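## Task

Set the green block, and nothing else, onto the white saucer; the saucer must end up resting flat on the table and not flipped over.

## Robot and tools

Robot: two arms, left_arm and right_arm, each with a two-finger gripper and a wrist camera. A two-camera stand sits behind them. Cameras: cam_head_left, cam_head_right, cam_left_wrist, cam_right_wrist, each 896x504.

Frames. Scene frame: origin at table-top height, midway between the nominal arm bases; +x points out over the table, +z up, left_arm on the +y side (these names do not match image sides). Calibrated bases: left_arm at (-0.040, +0.304, 0) m, right_arm at (-0.019, -0.333, 0) m, each turned only slightly about z. Every hand pose, target and wrist-camera pose an arm reports is in that arm's own base frame; head cameras and the table use the scene frame. The gripper's fingers point along its +z and spread along its y. The reported position is the spot between the pads, roughly 1 cm short of the tips; readings may be off by a few cm, worse at long reach.

The row. Motion is given as rows of 14 numbers, each in [-1, 1], always for both arms: left_arm dx, dy, dz, rx, ry, rz, opening, then right_arm in the same order. dx..rz are offsets, not poses: displacement from that arm's Hand target as it stood when the action or move began, along that arm's base axes; rx, ry, rz form one rotation vector, turning about the Hand target's position. Scale: 1.0 = 0.6 m or 180 degrees. A translation longer than 1.0 may be shortened along its direction. Rows in one action or one move list all count from the same start pose, not from each other; repeating an offset in a new call moves further. The opening is absolute: +1 fully open (0.094 m), -1 closed. A 0 there commands half open, so to keep a gripper unchanged resend its current command (see Tool commands). Sending six zeros re-requests the current Hand target.

execute_actions(actions, cameras): actions is a list of actions; each action holds up to 15 rows, one per 1/30 s step, and a shorter one repeats its last row to fill 15. Each action lasts 0.5 s. An empty list returns full state, images and scene number/task. cameras: list of names, ["all"], or []; omitted means all for an empty list, none otherwise. A wrong name voids the call.

move(target, speed, blend, opening_speed, grip_force, blocking, cameras): straight-line paths for each gripper toward its offset. target is one 14-number row or a list of up to 15 rows, all offsets from the same starting Hand targets. speed: m/s, 0.002 to 2.9, default 0.25 (rotation up to twice that in rad/s); one value or one per target. blend: metres of corner rounding per intermediate target; 0 means stop at each. opening_speed: rate of the commanded opening, per second on the -1..+1 scale, at least 0.2; use it to close gently. grip_force: newtons per pad, 10 to 50, one number or one per arm; persists; lower values close slowly. blocking=false returns after about 0.5 s while motion continues. Whole move capped at 10 s. Paths ignore obstacles and the other arm; faster means more lag, drift and harder impacts. Avoid paths near an arm's own base (may flip its shoulder posture). The result adds a move: line with the ending (done, off_target, moving, held, fault) and limits (paced = pose clipped, held = steps withheld). done means at rest within 10 mm and 2 degrees.

wait(seconds): 0 to 10 s, arms hold their commands; a running move continues. stop(): brakes a running move; fingers continue unless opening_speed was set. zoom_image(camera, region): enlarge [x0, y0, x1, y1] pixels of a camera's latest image, at most 504 by 504. finished_scene(scene): ends scene 1 or 2 for good; the goal must hold with the robot hands-off.

Results: end_effector_position (m) and end_effector_quat_wxyz per arm in its base frame; Hand target (the commanded pose after clipping, base for next offsets); Tool commands; grip_measured on the opening scale (reads slightly wide when empty, a few mm narrow when squeezing a hard part); grip_effort_nm (gripper motor effort, negative closing, not pad force, keeps a residual at rest); joint positions, velocities (omitted if all are within noise) and torques (include gravity; joints 1-3 wrap at ±28 N m); motor temperatures.

Behaviour: each step the commanded orientation is limited to 40 degrees from the measured one, so big turns need several steps. Arms often rest a few cm short of the target from friction or load; sending another command (even zeros) retries, or add the missing distance. A blocked arm keeps pushing until commanded back past its gripper. Joint limits (rad): waist -2.618..3.054, shoulder 0..3.142, elbow 0..3.142, wrist pitch ±1.571, wrist yaw ±1.571, wrist roll ±2.094. Time keeps running while you think; an unfinished move continues meanwhile.

Avoid: dropping parts or releasing them while moving, fast impacts, hard pushes on the table or fixtures, any contact between the two arms or grippers (a grip closing on the other arm's fingers counts), strain on wrist-camera cables (cable contact counts as touching), anything leaving the table, and long holds or stretched or blocked arms that heat motors: warning at 75 °C, fold and idle at 90 °C, arm collapses at 100 °C. Loose objects may occasionally get nudged by outside pushes. Release by commanding an opening well above grip_measured.

Each tool is called after "Call:" by a JSON object that holds its "method" and its "body".

## Session

Call:
{"method": "execute_actions", "body": {"actions": []}}

Scene clock: 0.00 s.
left_arm: end_effector_position=(+0.4011, -0.0188, +0.1134) grip_measured=+1.000 grip_effort_nm=n/a end_effector_quat_wxyz=(+0.601, -0.022, +0.799, +0.014) | right_arm: end_effector_position=(+0.4128, +0.0134, +0.1070) grip_measured=+0.607 grip_effort_nm=n/a end_effector_quat_wxyz=(+0.582, -0.016, +0.812, +0.034)
Joint positions: left_arm=[-0.124 1.521 0.373 0.862 -0.166 -0.053 0.094] | right_arm=[-0.004 1.557 0.43 0.801 -0.078 0.013 0.076]
Joint velocities: within noise
Joint torques (N m): no reading
Motor temperatures (°C): left_arm=[18 22 23 27 16 18 17] | right_arm=[16 18 28 19 14 16 21]
Heat: left arm: 27 °C; right arm: 28 °C.
Hand target: left_arm +0.4014, -0.0187, +0.1138; +0.599, -0.022, +0.800, +0.014 | right_arm +0.4129, +0.0135, +0.1070; +0.581, -0.016, +0.813, +0.034
Tool commands: left_gripper/opening=+1.0 right_gripper/opening=+0.607184

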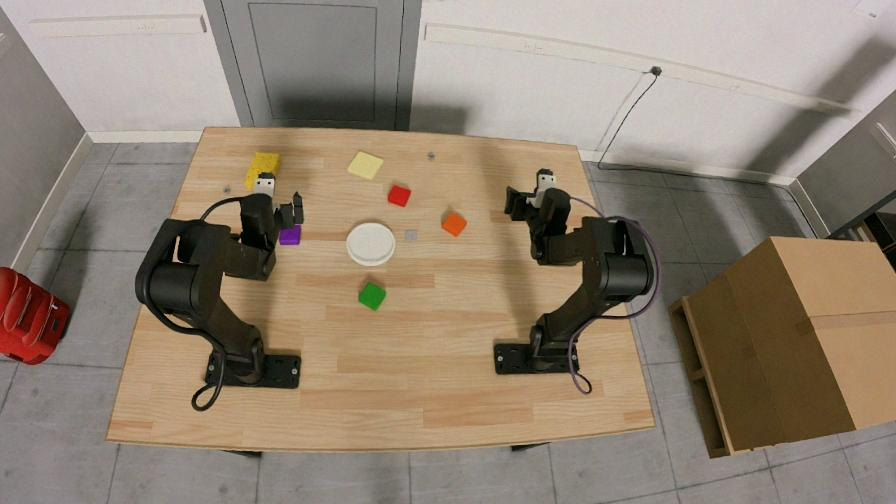

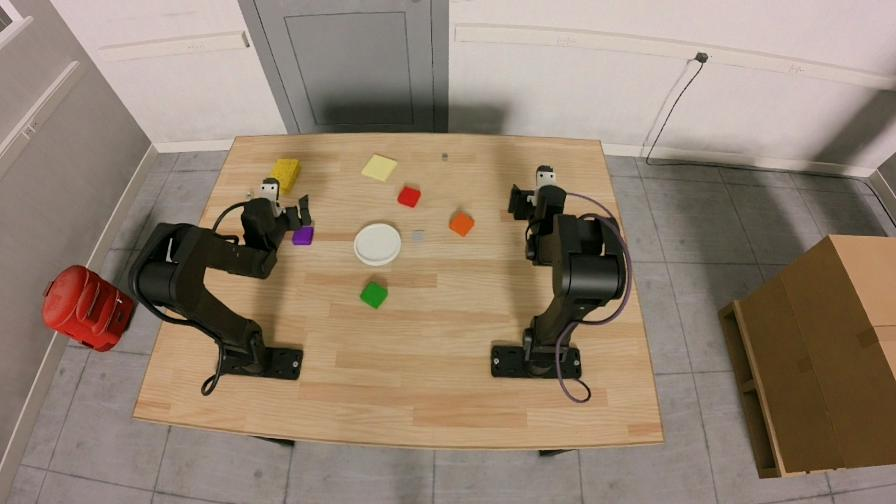

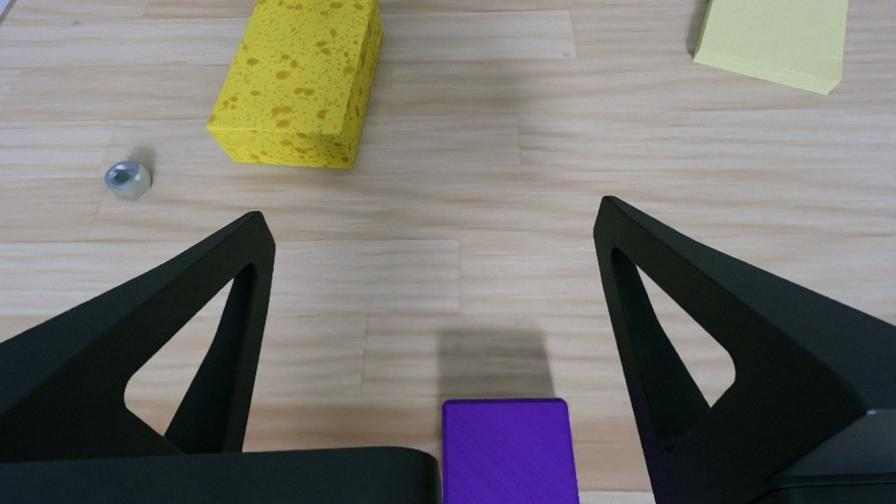

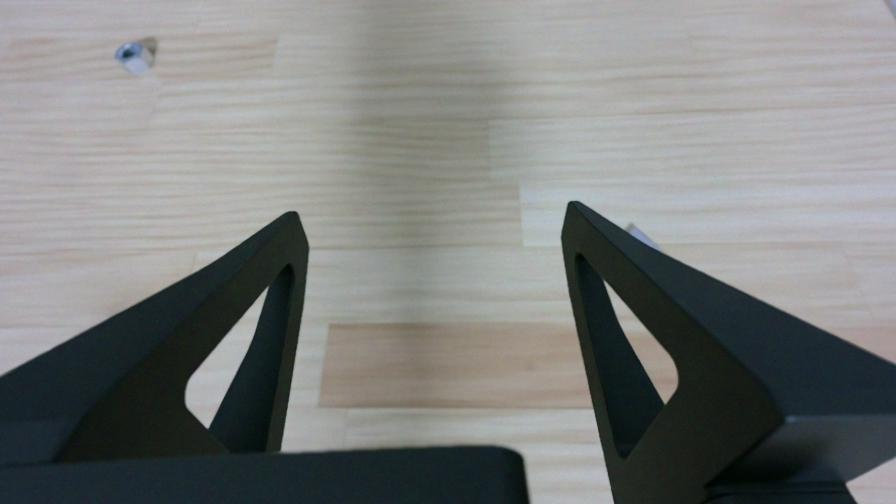

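Call:
{"method": "zoom_image", "body": {"camera": "cam_head_left", "region": [310, 200, 490, 330]}}

Call:
{"method": "zoom_image", "body": {"camera": "cam_head_right", "region": [310, 200, 490, 330]}}

Scaled by 2.800 from the camera's 896x504 image, which has a finer 1280x720 frame.

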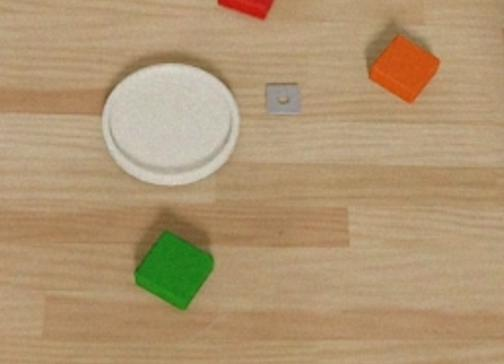

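Scaled by 2.800 from the camera's 896x504 image, which has a finer 1280x720 frame.

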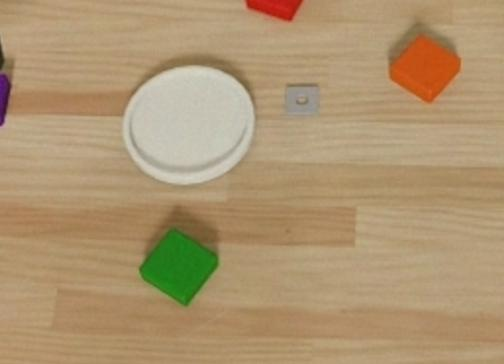

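Call:
{"method": "move", "body": {"target": [-0.369, -0.3855, 0.144, 0.1085, 0.4005, -0.172, 1.0, 0,0,0,0,0,0,0.607184], "speed": 0.4, "cameras": ["all"]}}

Scene clock: 94.57 s.
left_arm: end_effector_position=(+0.1802, -0.2465, +0.1967) grip_measured=+1.000 grip_effort_nm=-0.01 end_effector_quat_wxyz=(+0.021, +0.287, +0.958, -0.011) | right_arm: end_effector_position=(+0.4128, +0.0134, +0.1070) grip_measured=+0.607 grip_effort_nm=0.04 end_effector_quat_wxyz=(+0.582, -0.016, +0.812, +0.034)
Joint positions: left_arm=[-0.948 1.686 1.711 -1.549 -0.009 -0.366 0.094] | right_arm=[-0.004 1.557 0.43 0.801 -0.078 0.013 0.076]
Joint torques (N m): left_arm=[-0.44 -5.37 8.61 0.5 0.11 -0.14] | right_arm=[0.02 -5 5.67 1.74 0 0.01]
Motor temperatures (°C): left_arm=[18 24 24 31 16 17 16] | right_arm=[15 20 28 24 14 16 20]
Heat: left arm: 31 °C; right arm: 28 °C.
Hand target: left_arm +0.1800, -0.2501, +0.2002; +0.000, +0.284, +0.959, +0.000 | right_arm +0.4129, +0.0135, +0.1070; +0.581, -0.016, +0.813, +0.034
Off the commanded pose: left_arm 0.005 m, 3 deg | right_arm 0.000 m, 0 deg.
joint sent to its limit (left arm) — joint 4 (wrist pitch), lower limit. The joint targets are off in orientation, not in position.
move: off_target (left_arm)

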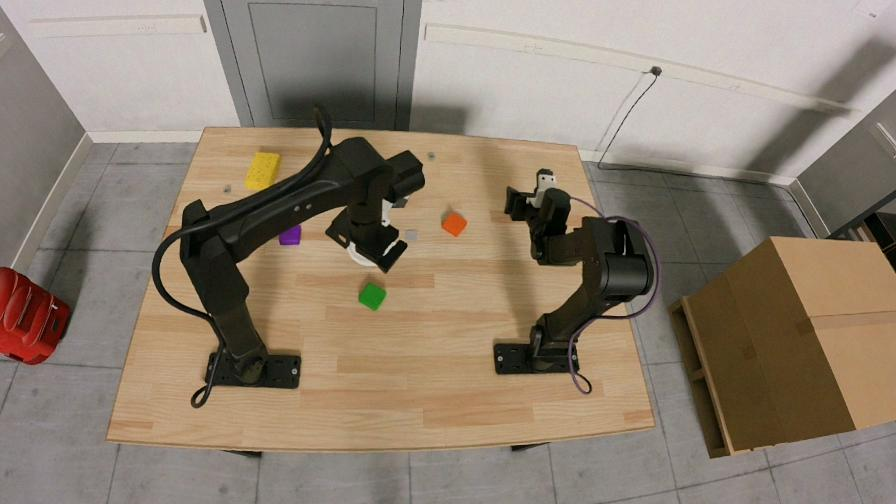

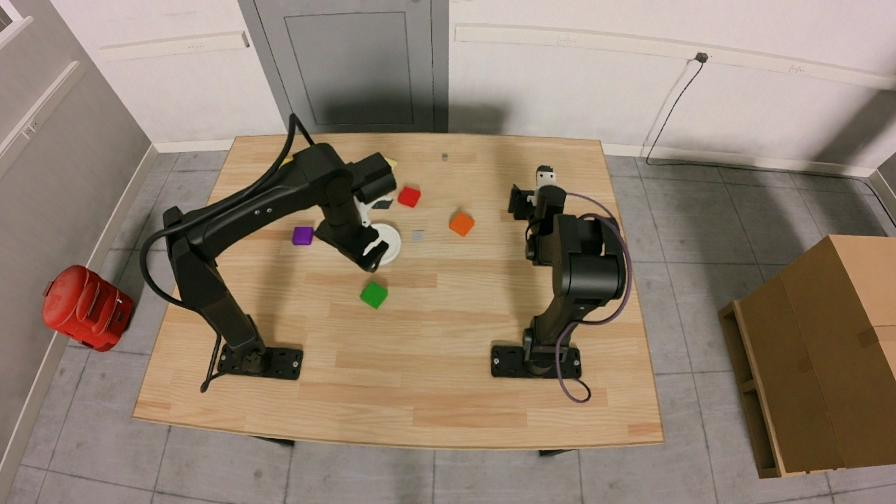

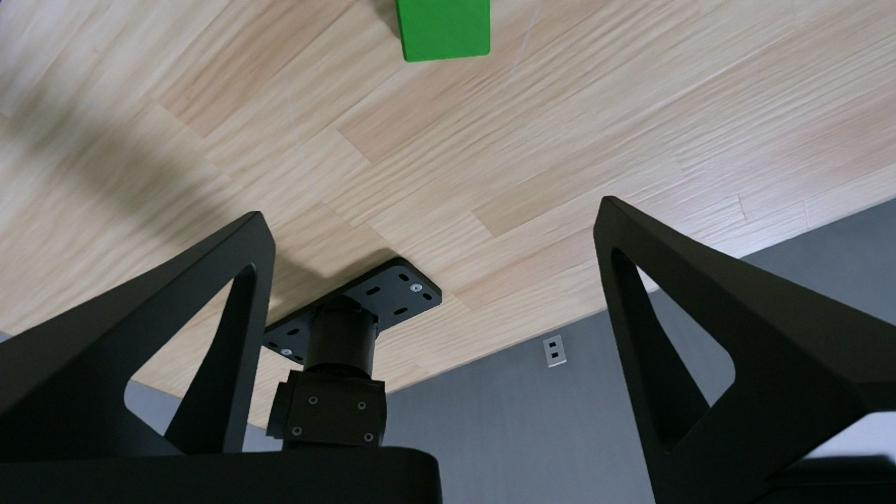

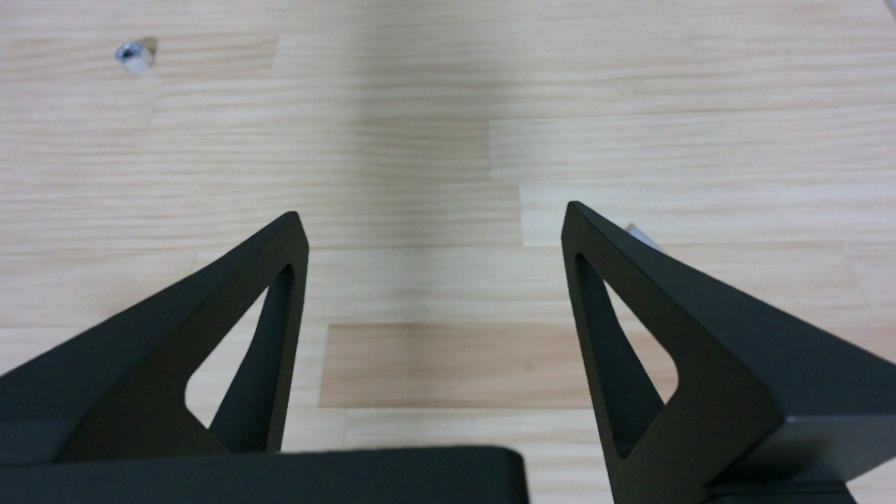

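Call:
{"method": "move", "body": {"target": [0.001, -0.0107, -0.217, 0, 0, 0.025, 1.0, 0,0,0,0,0,0,0.607184], "speed": 0.25, "cameras": ["cam_left_wrist", "cam_head_left"]}}

Scene clock: 181.37 s.
left_arm: end_effector_position=(+0.1838, -0.2549, +0.0746) grip_measured=+1.000 grip_effort_nm=-0.01 end_effector_quat_wxyz=(+0.005, +0.246, +0.969, +0.000) | right_arm: end_effector_position=(+0.4128, +0.0134, +0.1070) grip_measured=+0.607 grip_effort_nm=0.04 end_effector_quat_wxyz=(+0.582, -0.016, +0.812, +0.034)
Joint positions: left_arm=[-0.952 1.746 1.292 -1.11 -0.005 -0.455 0.094] | right_arm=[-0.004 1.557 0.43 0.801 -0.078 0.013 0.076]
Joint torques (N m): left_arm=[-0.85 -6.19 5.78 0.65 0.07 -0.16] | right_arm=[-0.01 -5 5.68 1.74 -0.01 0.01]
Motor temperatures (°C): left_arm=[18 23 27 25 16 17 16] | right_arm=[15 20 27 25 14 15 19]
Heat: left arm: 27 °C; right arm: 27 °C.
Hand target: left_arm +0.1806, -0.2565, +0.0700; +0.001, +0.246, +0.969, +0.000 | right_arm +0.4129, +0.0135, +0.1070; +0.581, -0.016, +0.813, +0.034
Off the commanded pose: left_arm 0.006 m, 0 deg | right_arm 0.000 m, 0 deg.
move: done
Images, in order (width x height): cam_head_left 896x504, cam_left_wrist 896x504.

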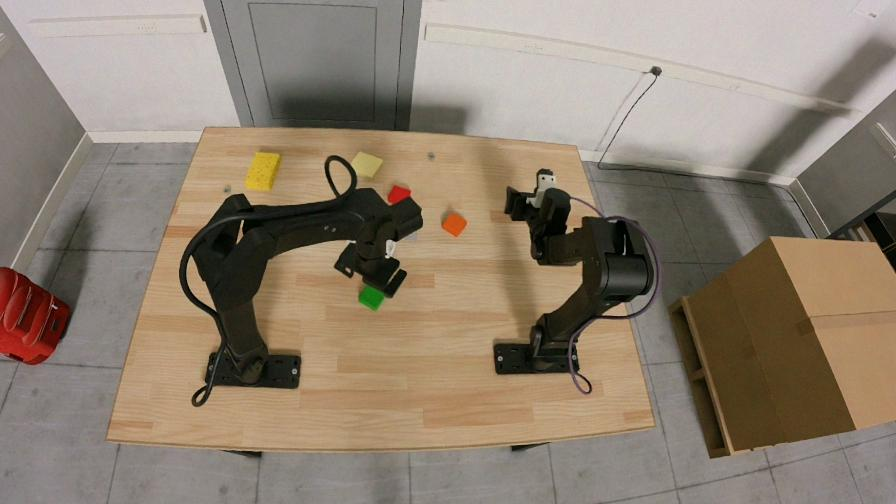

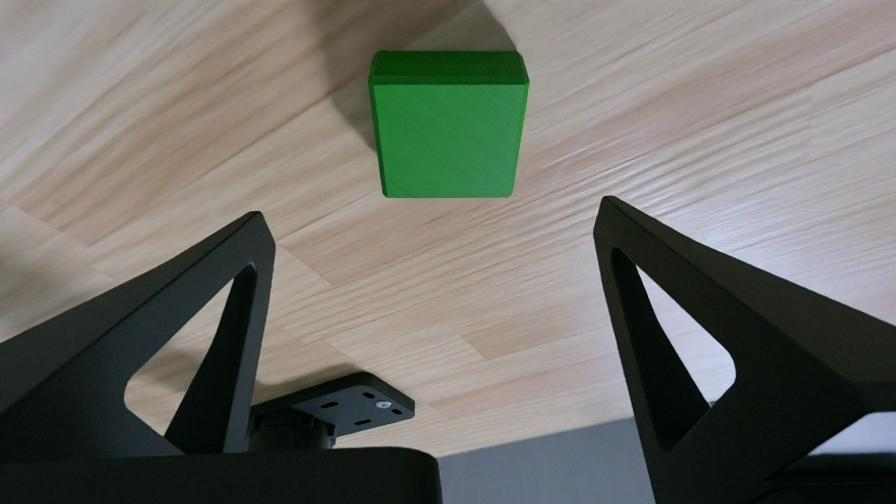

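Call:
{"method": "move", "body": {"target": [[-0.0043, -0.005, -0.0933, 0, 0, 0, 0.55, 0,0,0,0,0,0,0.607184],[-0.0043, -0.005, -0.0933, 0, 0, 0, -0.08, 0,0,0,0,0,0,0.607184],[-0.0043, -0.005, 0.05, 0, 0, 0, -0.08, 0,0,0,0,0,0,0.607184],[0.2407, 0.0142, 0.0667, 0, 0, 0, -0.08, 0,0,0,0,0,0,0.607184]], "speed": [0.12, 0.12, 0.15, 0.2], "blend": [0, 0, 0.02, 0], "opening_speed": 1.0, "cameras": ["cam_left_wrist", "cam_head_left", "cam_head_right"]}}

Scene clock: 236.70 s.
left_arm: end_effector_position=(+0.3225, -0.2449, +0.1112) grip_measured=+0.036 grip_effort_nm=-1.04 end_effector_quat_wxyz=(+0.003, +0.244, +0.970, -0.001) | right_arm: end_effector_position=(+0.4128, +0.0134, +0.1070) grip_measured=+0.607 grip_effort_nm=0.04 end_effector_quat_wxyz=(+0.582, -0.016, +0.812, +0.034)
Joint positions: left_arm=[-0.652 2.093 1.909 -1.38 0 -0.159 0.049] | right_arm=[-0.004 1.557 0.43 0.801 -0.078 0.013 0.076]
Joint torques (N m): left_arm=[-0.28 -8.14 9.14 0.41 0.03 0.02] | right_arm=[-0.01 -5 5.7 1.73 0 0]
Heat: left arm: 26 °C; right arm: 27 °C.
Hand target: left_arm +0.3250, -0.2480, +0.1100; +0.001, +0.246, +0.969, +0.000 | right_arm +0.4129, +0.0135, +0.1070; +0.581, -0.016, +0.813, +0.034
Off the commanded pose: left_arm 0.004 m, 0 deg | right_arm 0.000 m, 0 deg.
move: done
Images, in order (width x height): cam_head_left 896x504, cam_head_right 896x504, cam_left_wrist 896x504.

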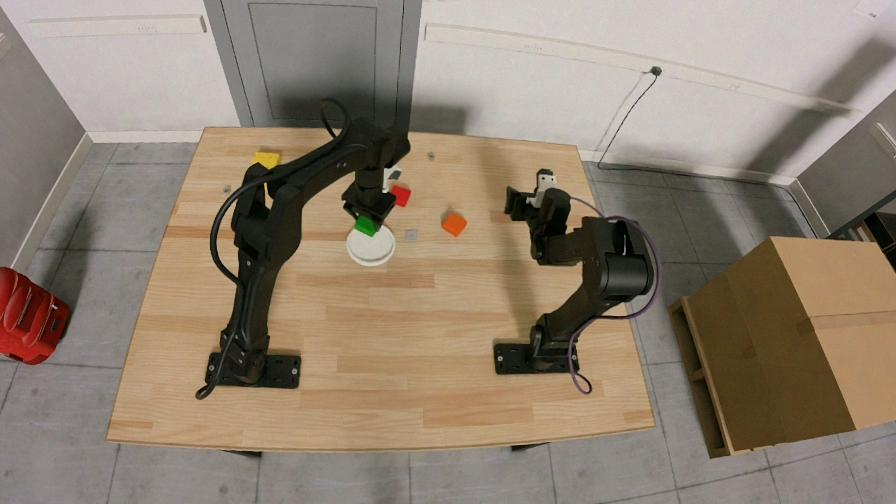

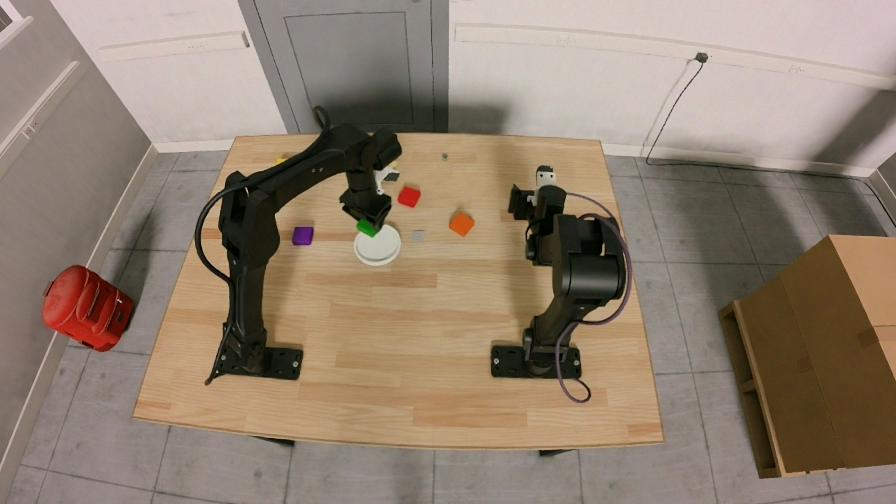

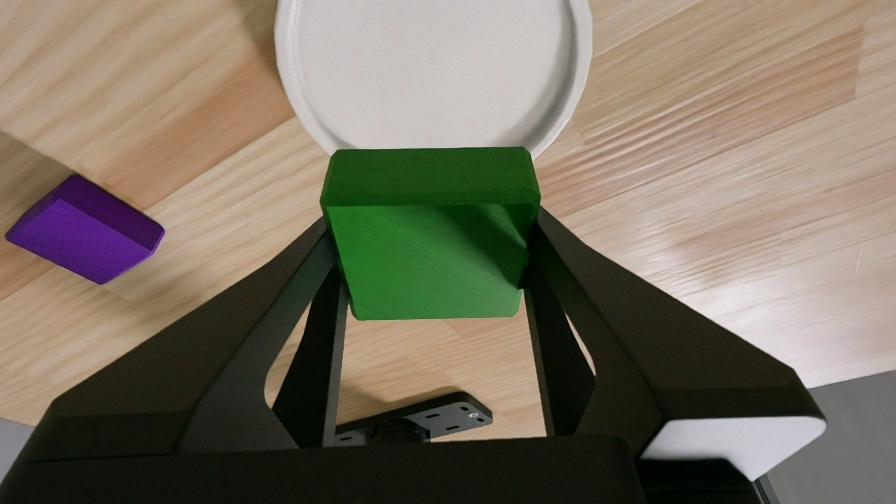

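Call:
{"method": "move", "body": {"target": [[0.0033, 0.0017, -0.1167, 0, 0, 0, -0.08, 0,0,0,0,0,0,0.607184],[0.0033, 0.0017, -0.1467, 0, 0, 0, -0.08, 0,0,0,0,0,0,0.607184]], "speed": [0.15, 0.04], "blend": [0.01, 0], "cameras": ["cam_left_wrist", "cam_head_left"]}}

Scene clock: 273.50 s.
left_arm: end_effector_position=(+0.3287, -0.2496, +0.0337) grip_measured=+0.036 grip_effort_nm=-1.03 end_effector_quat_wxyz=(+0.011, +0.247, +0.969, -0.005) | right_arm: end_effector_position=(+0.4128, +0.0134, +0.1070) grip_measured=+0.607 grip_effort_nm=0.03 end_effector_quat_wxyz=(+0.582, -0.016, +0.812, +0.034)
Joint positions: left_arm=[-0.652 2.136 1.666 -1.077 0 -0.153 0.049] | right_arm=[-0.004 1.557 0.43 0.801 -0.078 0.013 0.076]
Joint torques (N m): left_arm=[0.2 -8.73 5.38 0.65 0.06 -0.06] | right_arm=[0.01 -5.01 5.68 1.74 -0.01 0]
Heat: left arm: 27 °C; right arm: 27 °C.
Hand target: left_arm +0.3270, -0.2469, +0.0220; +0.001, +0.246, +0.969, +0.000 | right_arm +0.4129, +0.0135, +0.1070; +0.581, -0.016, +0.813, +0.034
Off the commanded pose: left_arm 0.012 m, 1 deg | right_arm 0.000 m, 0 deg.
move: off_target (left_arm); blend cut to 0.009 m at target 1
Images, in order (width x height): cam_head_left 896x504, cam_left_wrist 896x504.

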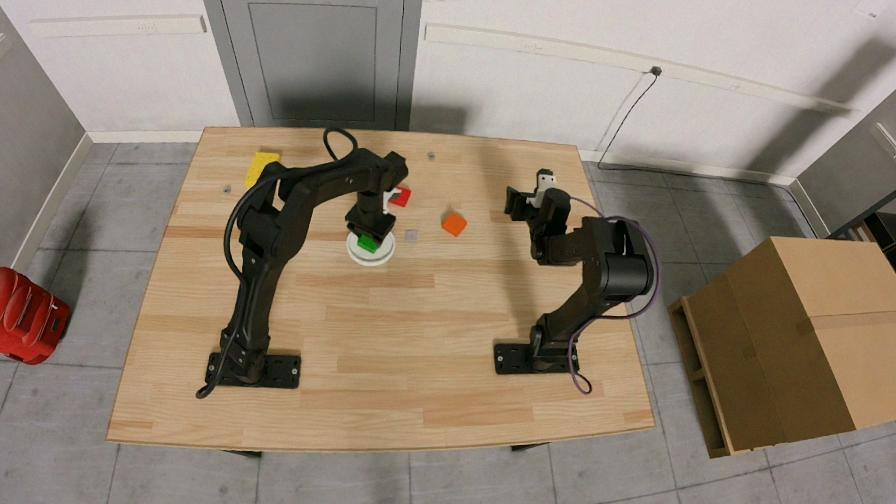

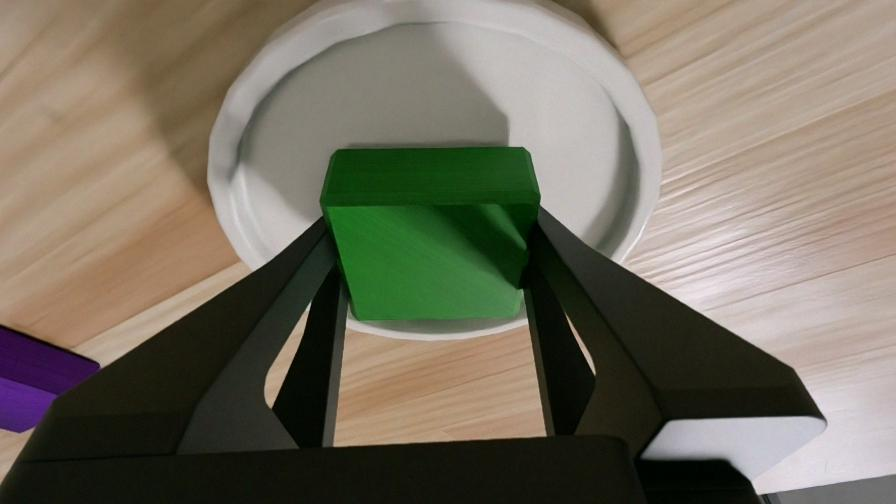

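Call:
{"method": "zoom_image", "body": {"camera": "cam_left_wrist", "region": [200, 0, 670, 360]}}

Call:
{"method": "zoom_image", "body": {"camera": "cam_head_left", "region": [320, 190, 430, 280]}}

Scaled by 1.072 from the camera's 896x504 image, which has a finer 1280x720 frame.

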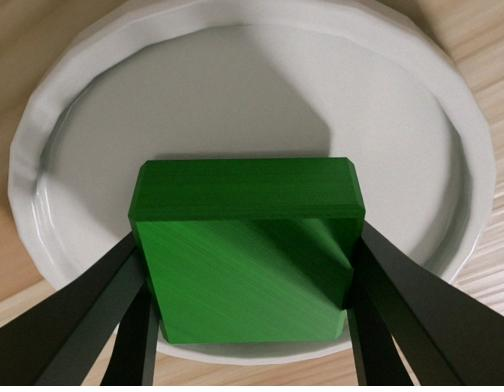

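Scaled by 4.582 from the camera's 896x504 image, which has a finer 1280x720 frame.

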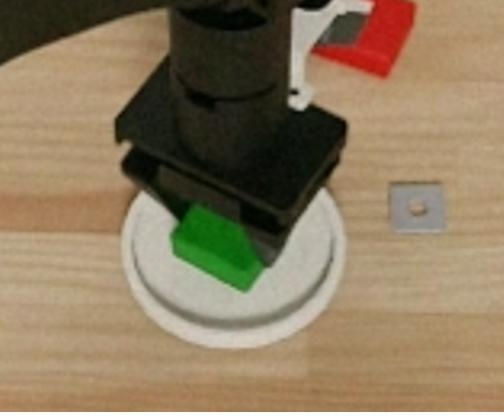

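Call:
{"method": "move", "body": {"target": [-0.006, 0.003, -0.01, 0, 0, 0, -0.08, 0,0,0,0,0,0,0.607184], "speed": 0.04, "cameras": ["cam_left_wrist"]}}

Scene clock: 357.13 s.
left_arm: end_effector_position=(+0.3280, -0.2488, +0.0304) grip_measured=+0.036 grip_effort_nm=-1.04 end_effector_quat_wxyz=(+0.011, +0.247, +0.969, -0.004) | right_arm: end_effector_position=(+0.4128, +0.0134, +0.1070) grip_measured=+0.607 grip_effort_nm=0.04 end_effector_quat_wxyz=(+0.582, -0.016, +0.812, +0.034)
Joint positions: left_arm=[-0.652 2.136 1.652 -1.065 -0.001 -0.153 0.049] | right_arm=[-0.004 1.557 0.43 0.801 -0.078 0.013 0.076]
Joint torques (N m): left_arm=[0.1 -8.98 3.21 0.85 0.03 -0.01] | right_arm=[-0.01 -5 5.68 1.74 0 0.01]
Heat: left arm: 26 °C; right arm: 27 °C.
Hand target: left_arm +0.3234, -0.2451, +0.0160; +0.001, +0.246, +0.969, +0.000 | right_arm +0.4129, +0.0135, +0.1070; +0.581, -0.016, +0.813, +0.034
Off the commanded pose: left_arm 0.016 m, 1 deg | right_arm 0.000 m, 0 deg.
move: off_target (left_arm)
Images, in order (width x height): cam_left_wrist 896x504.

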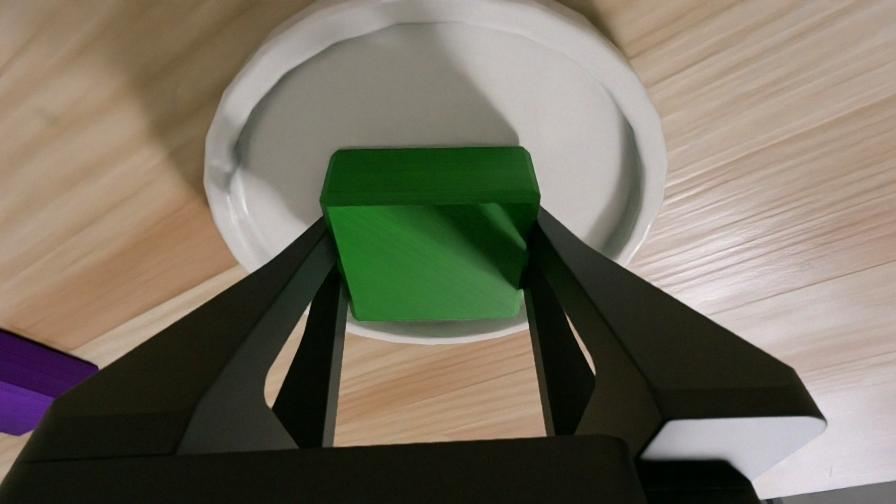

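Call:
{"method": "move", "body": {"target": [0, 0, -0.0133, 0, 0, 0, -0.08, 0,0,0,0,0,0,0.607184], "speed": 0.04, "cameras": ["cam_left_wrist"]}}

Scene clock: 371.07 s.
left_arm: end_effector_position=(+0.3280, -0.2488, +0.0301) grip_measured=+0.036 grip_effort_nm=-1.04 end_effector_quat_wxyz=(+0.014, +0.247, +0.969, -0.006) | right_arm: end_effector_position=(+0.4128, +0.0134, +0.1070) grip_measured=+0.607 grip_effort_nm=0.04 end_effector_quat_wxyz=(+0.582, -0.016, +0.812, +0.034)
Joint positions: left_arm=[-0.652 2.128 1.639 -1.051 -0.001 -0.153 0.049] | right_arm=[-0.004 1.557 0.43 0.801 -0.078 0.013 0.076]
Joint torques (N m): left_arm=[0.06 -8.08 3.1 1.06 0.02 -0.03] | right_arm=[-0.01 -5.01 5.67 1.74 -0.01 0.01]
Heat: left arm: 26 °C; right arm: 27 °C.
Hand target: left_arm +0.3234, -0.2451, +0.0080; +0.001, +0.246, +0.969, +0.000 | right_arm +0.4129, +0.0135, +0.1070; +0.581, -0.016, +0.813, +0.034
Off the commanded pose: left_arm 0.023 m, 2 deg | right_arm 0.000 m, 0 deg.
move: off_target (left_arm)
Images, in order (width x height): cam_left_wrist 896x504.

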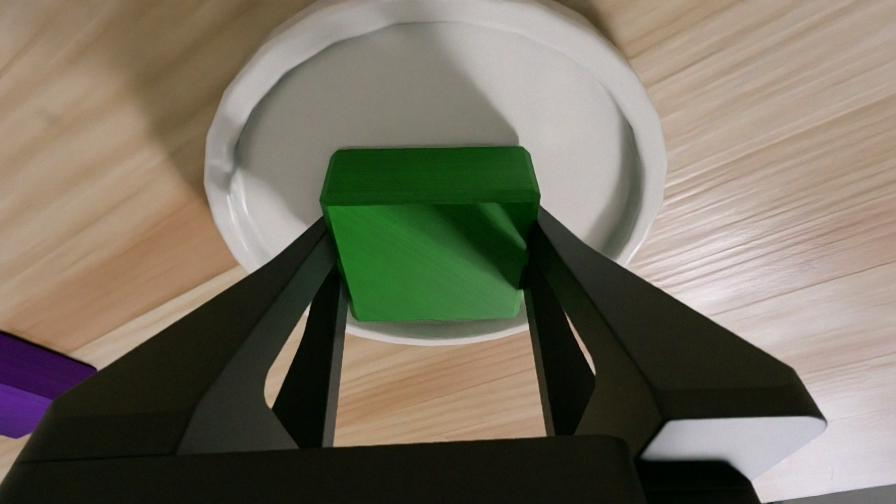

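Call:
{"method": "move", "body": {"target": [[0.0068, -0.0057, 0.0317, 0, 0, 0, -0.08, 0,0,0,0,0,0,0.607184],[0.0068, -0.0057, 0.0317, 0, 0, 0, 0.26, 0,0,0,0,0,0,0.607184],[0.0068, -0.0057, 0.1033, 0, 0, 0, 0.26, 0,0,0,0,0,0,0.607184],[-0.0723, 0.2085, 0.27, 0, 0, 0, 0.26, 0,0,0,0,0,0,0.607184]], "speed": [0.04, 0.05, 0.08, 0.25], "blend": [0, 0, 0.02, 0], "opening_speed": 0.6, "cameras": ["cam_head_left", "cam_head_right", "cam_left_wrist"]}}

Scene clock: 410.97 s.
left_arm: end_effector_position=(+0.2859, -0.1230, +0.1701) grip_measured=+0.259 grip_effort_nm=0.07 end_effector_quat_wxyz=(+0.007, +0.246, +0.969, -0.001) | right_arm: end_effector_position=(+0.4128, +0.0134, +0.1070) grip_measured=+0.607 grip_effort_nm=0.04 end_effector_quat_wxyz=(+0.582, -0.016, +0.812, +0.034)
Joint positions: left_arm=[-0.41 1.719 1.641 -1.479 -0.001 0.087 0.059] | right_arm=[-0.004 1.557 0.43 0.801 -0.078 0.013 0.076]
Joint torques (N m): left_arm=[0.05 -7.41 5.39 0.43 0.03 0.03] | right_arm=[-0.01 -5 5.68 1.73 0 0]
Motor temperatures (°C): left_arm=[17 28 23 21 15 16 19] | right_arm=[15 19 26 26 14 15 19]
Heat: left arm: 28 °C; right arm: 26 °C.
Hand target: left_arm +0.2801, -0.1200, +0.1700; +0.001, +0.246, +0.969, +0.000 | right_arm +0.4129, +0.0135, +0.1070; +0.581, -0.016, +0.813, +0.034
Off the commanded pose: left_arm 0.007 m, 1 deg | right_arm 0.000 m, 0 deg.
move: done
Images, in order (width x height): cam_head_left 896x504, cam_head_right 896x504, cam_left_wrist 896x504.

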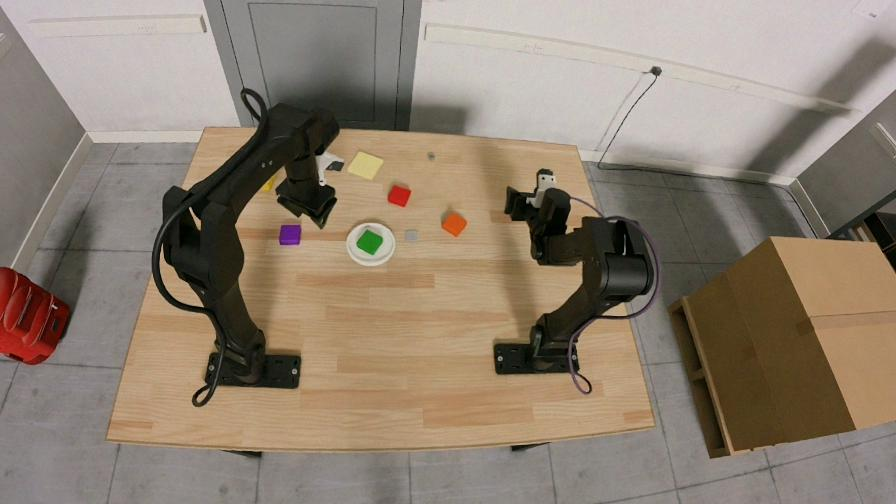

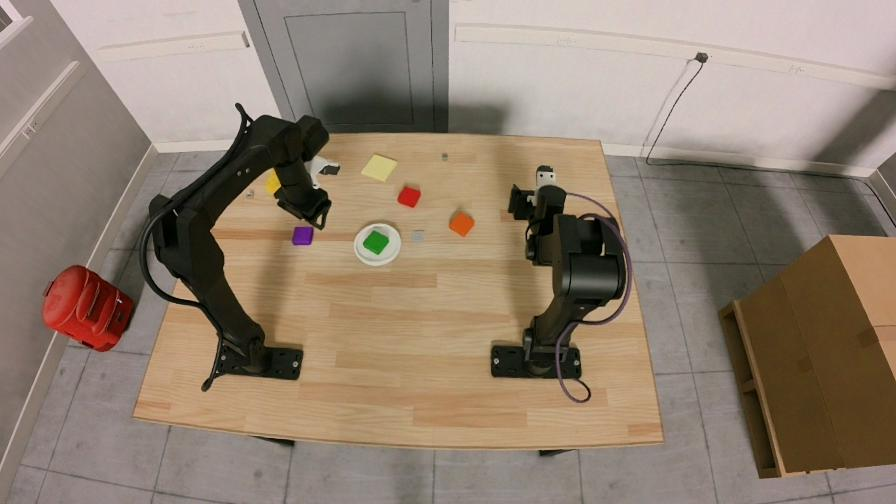

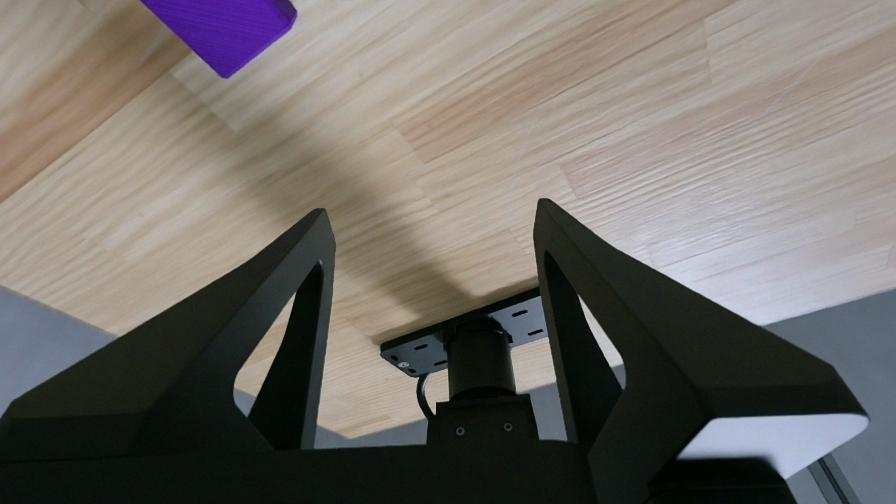

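Call:
{"method": "finished_scene", "body": {"scene": 1}}

The scene is finished: the task was done.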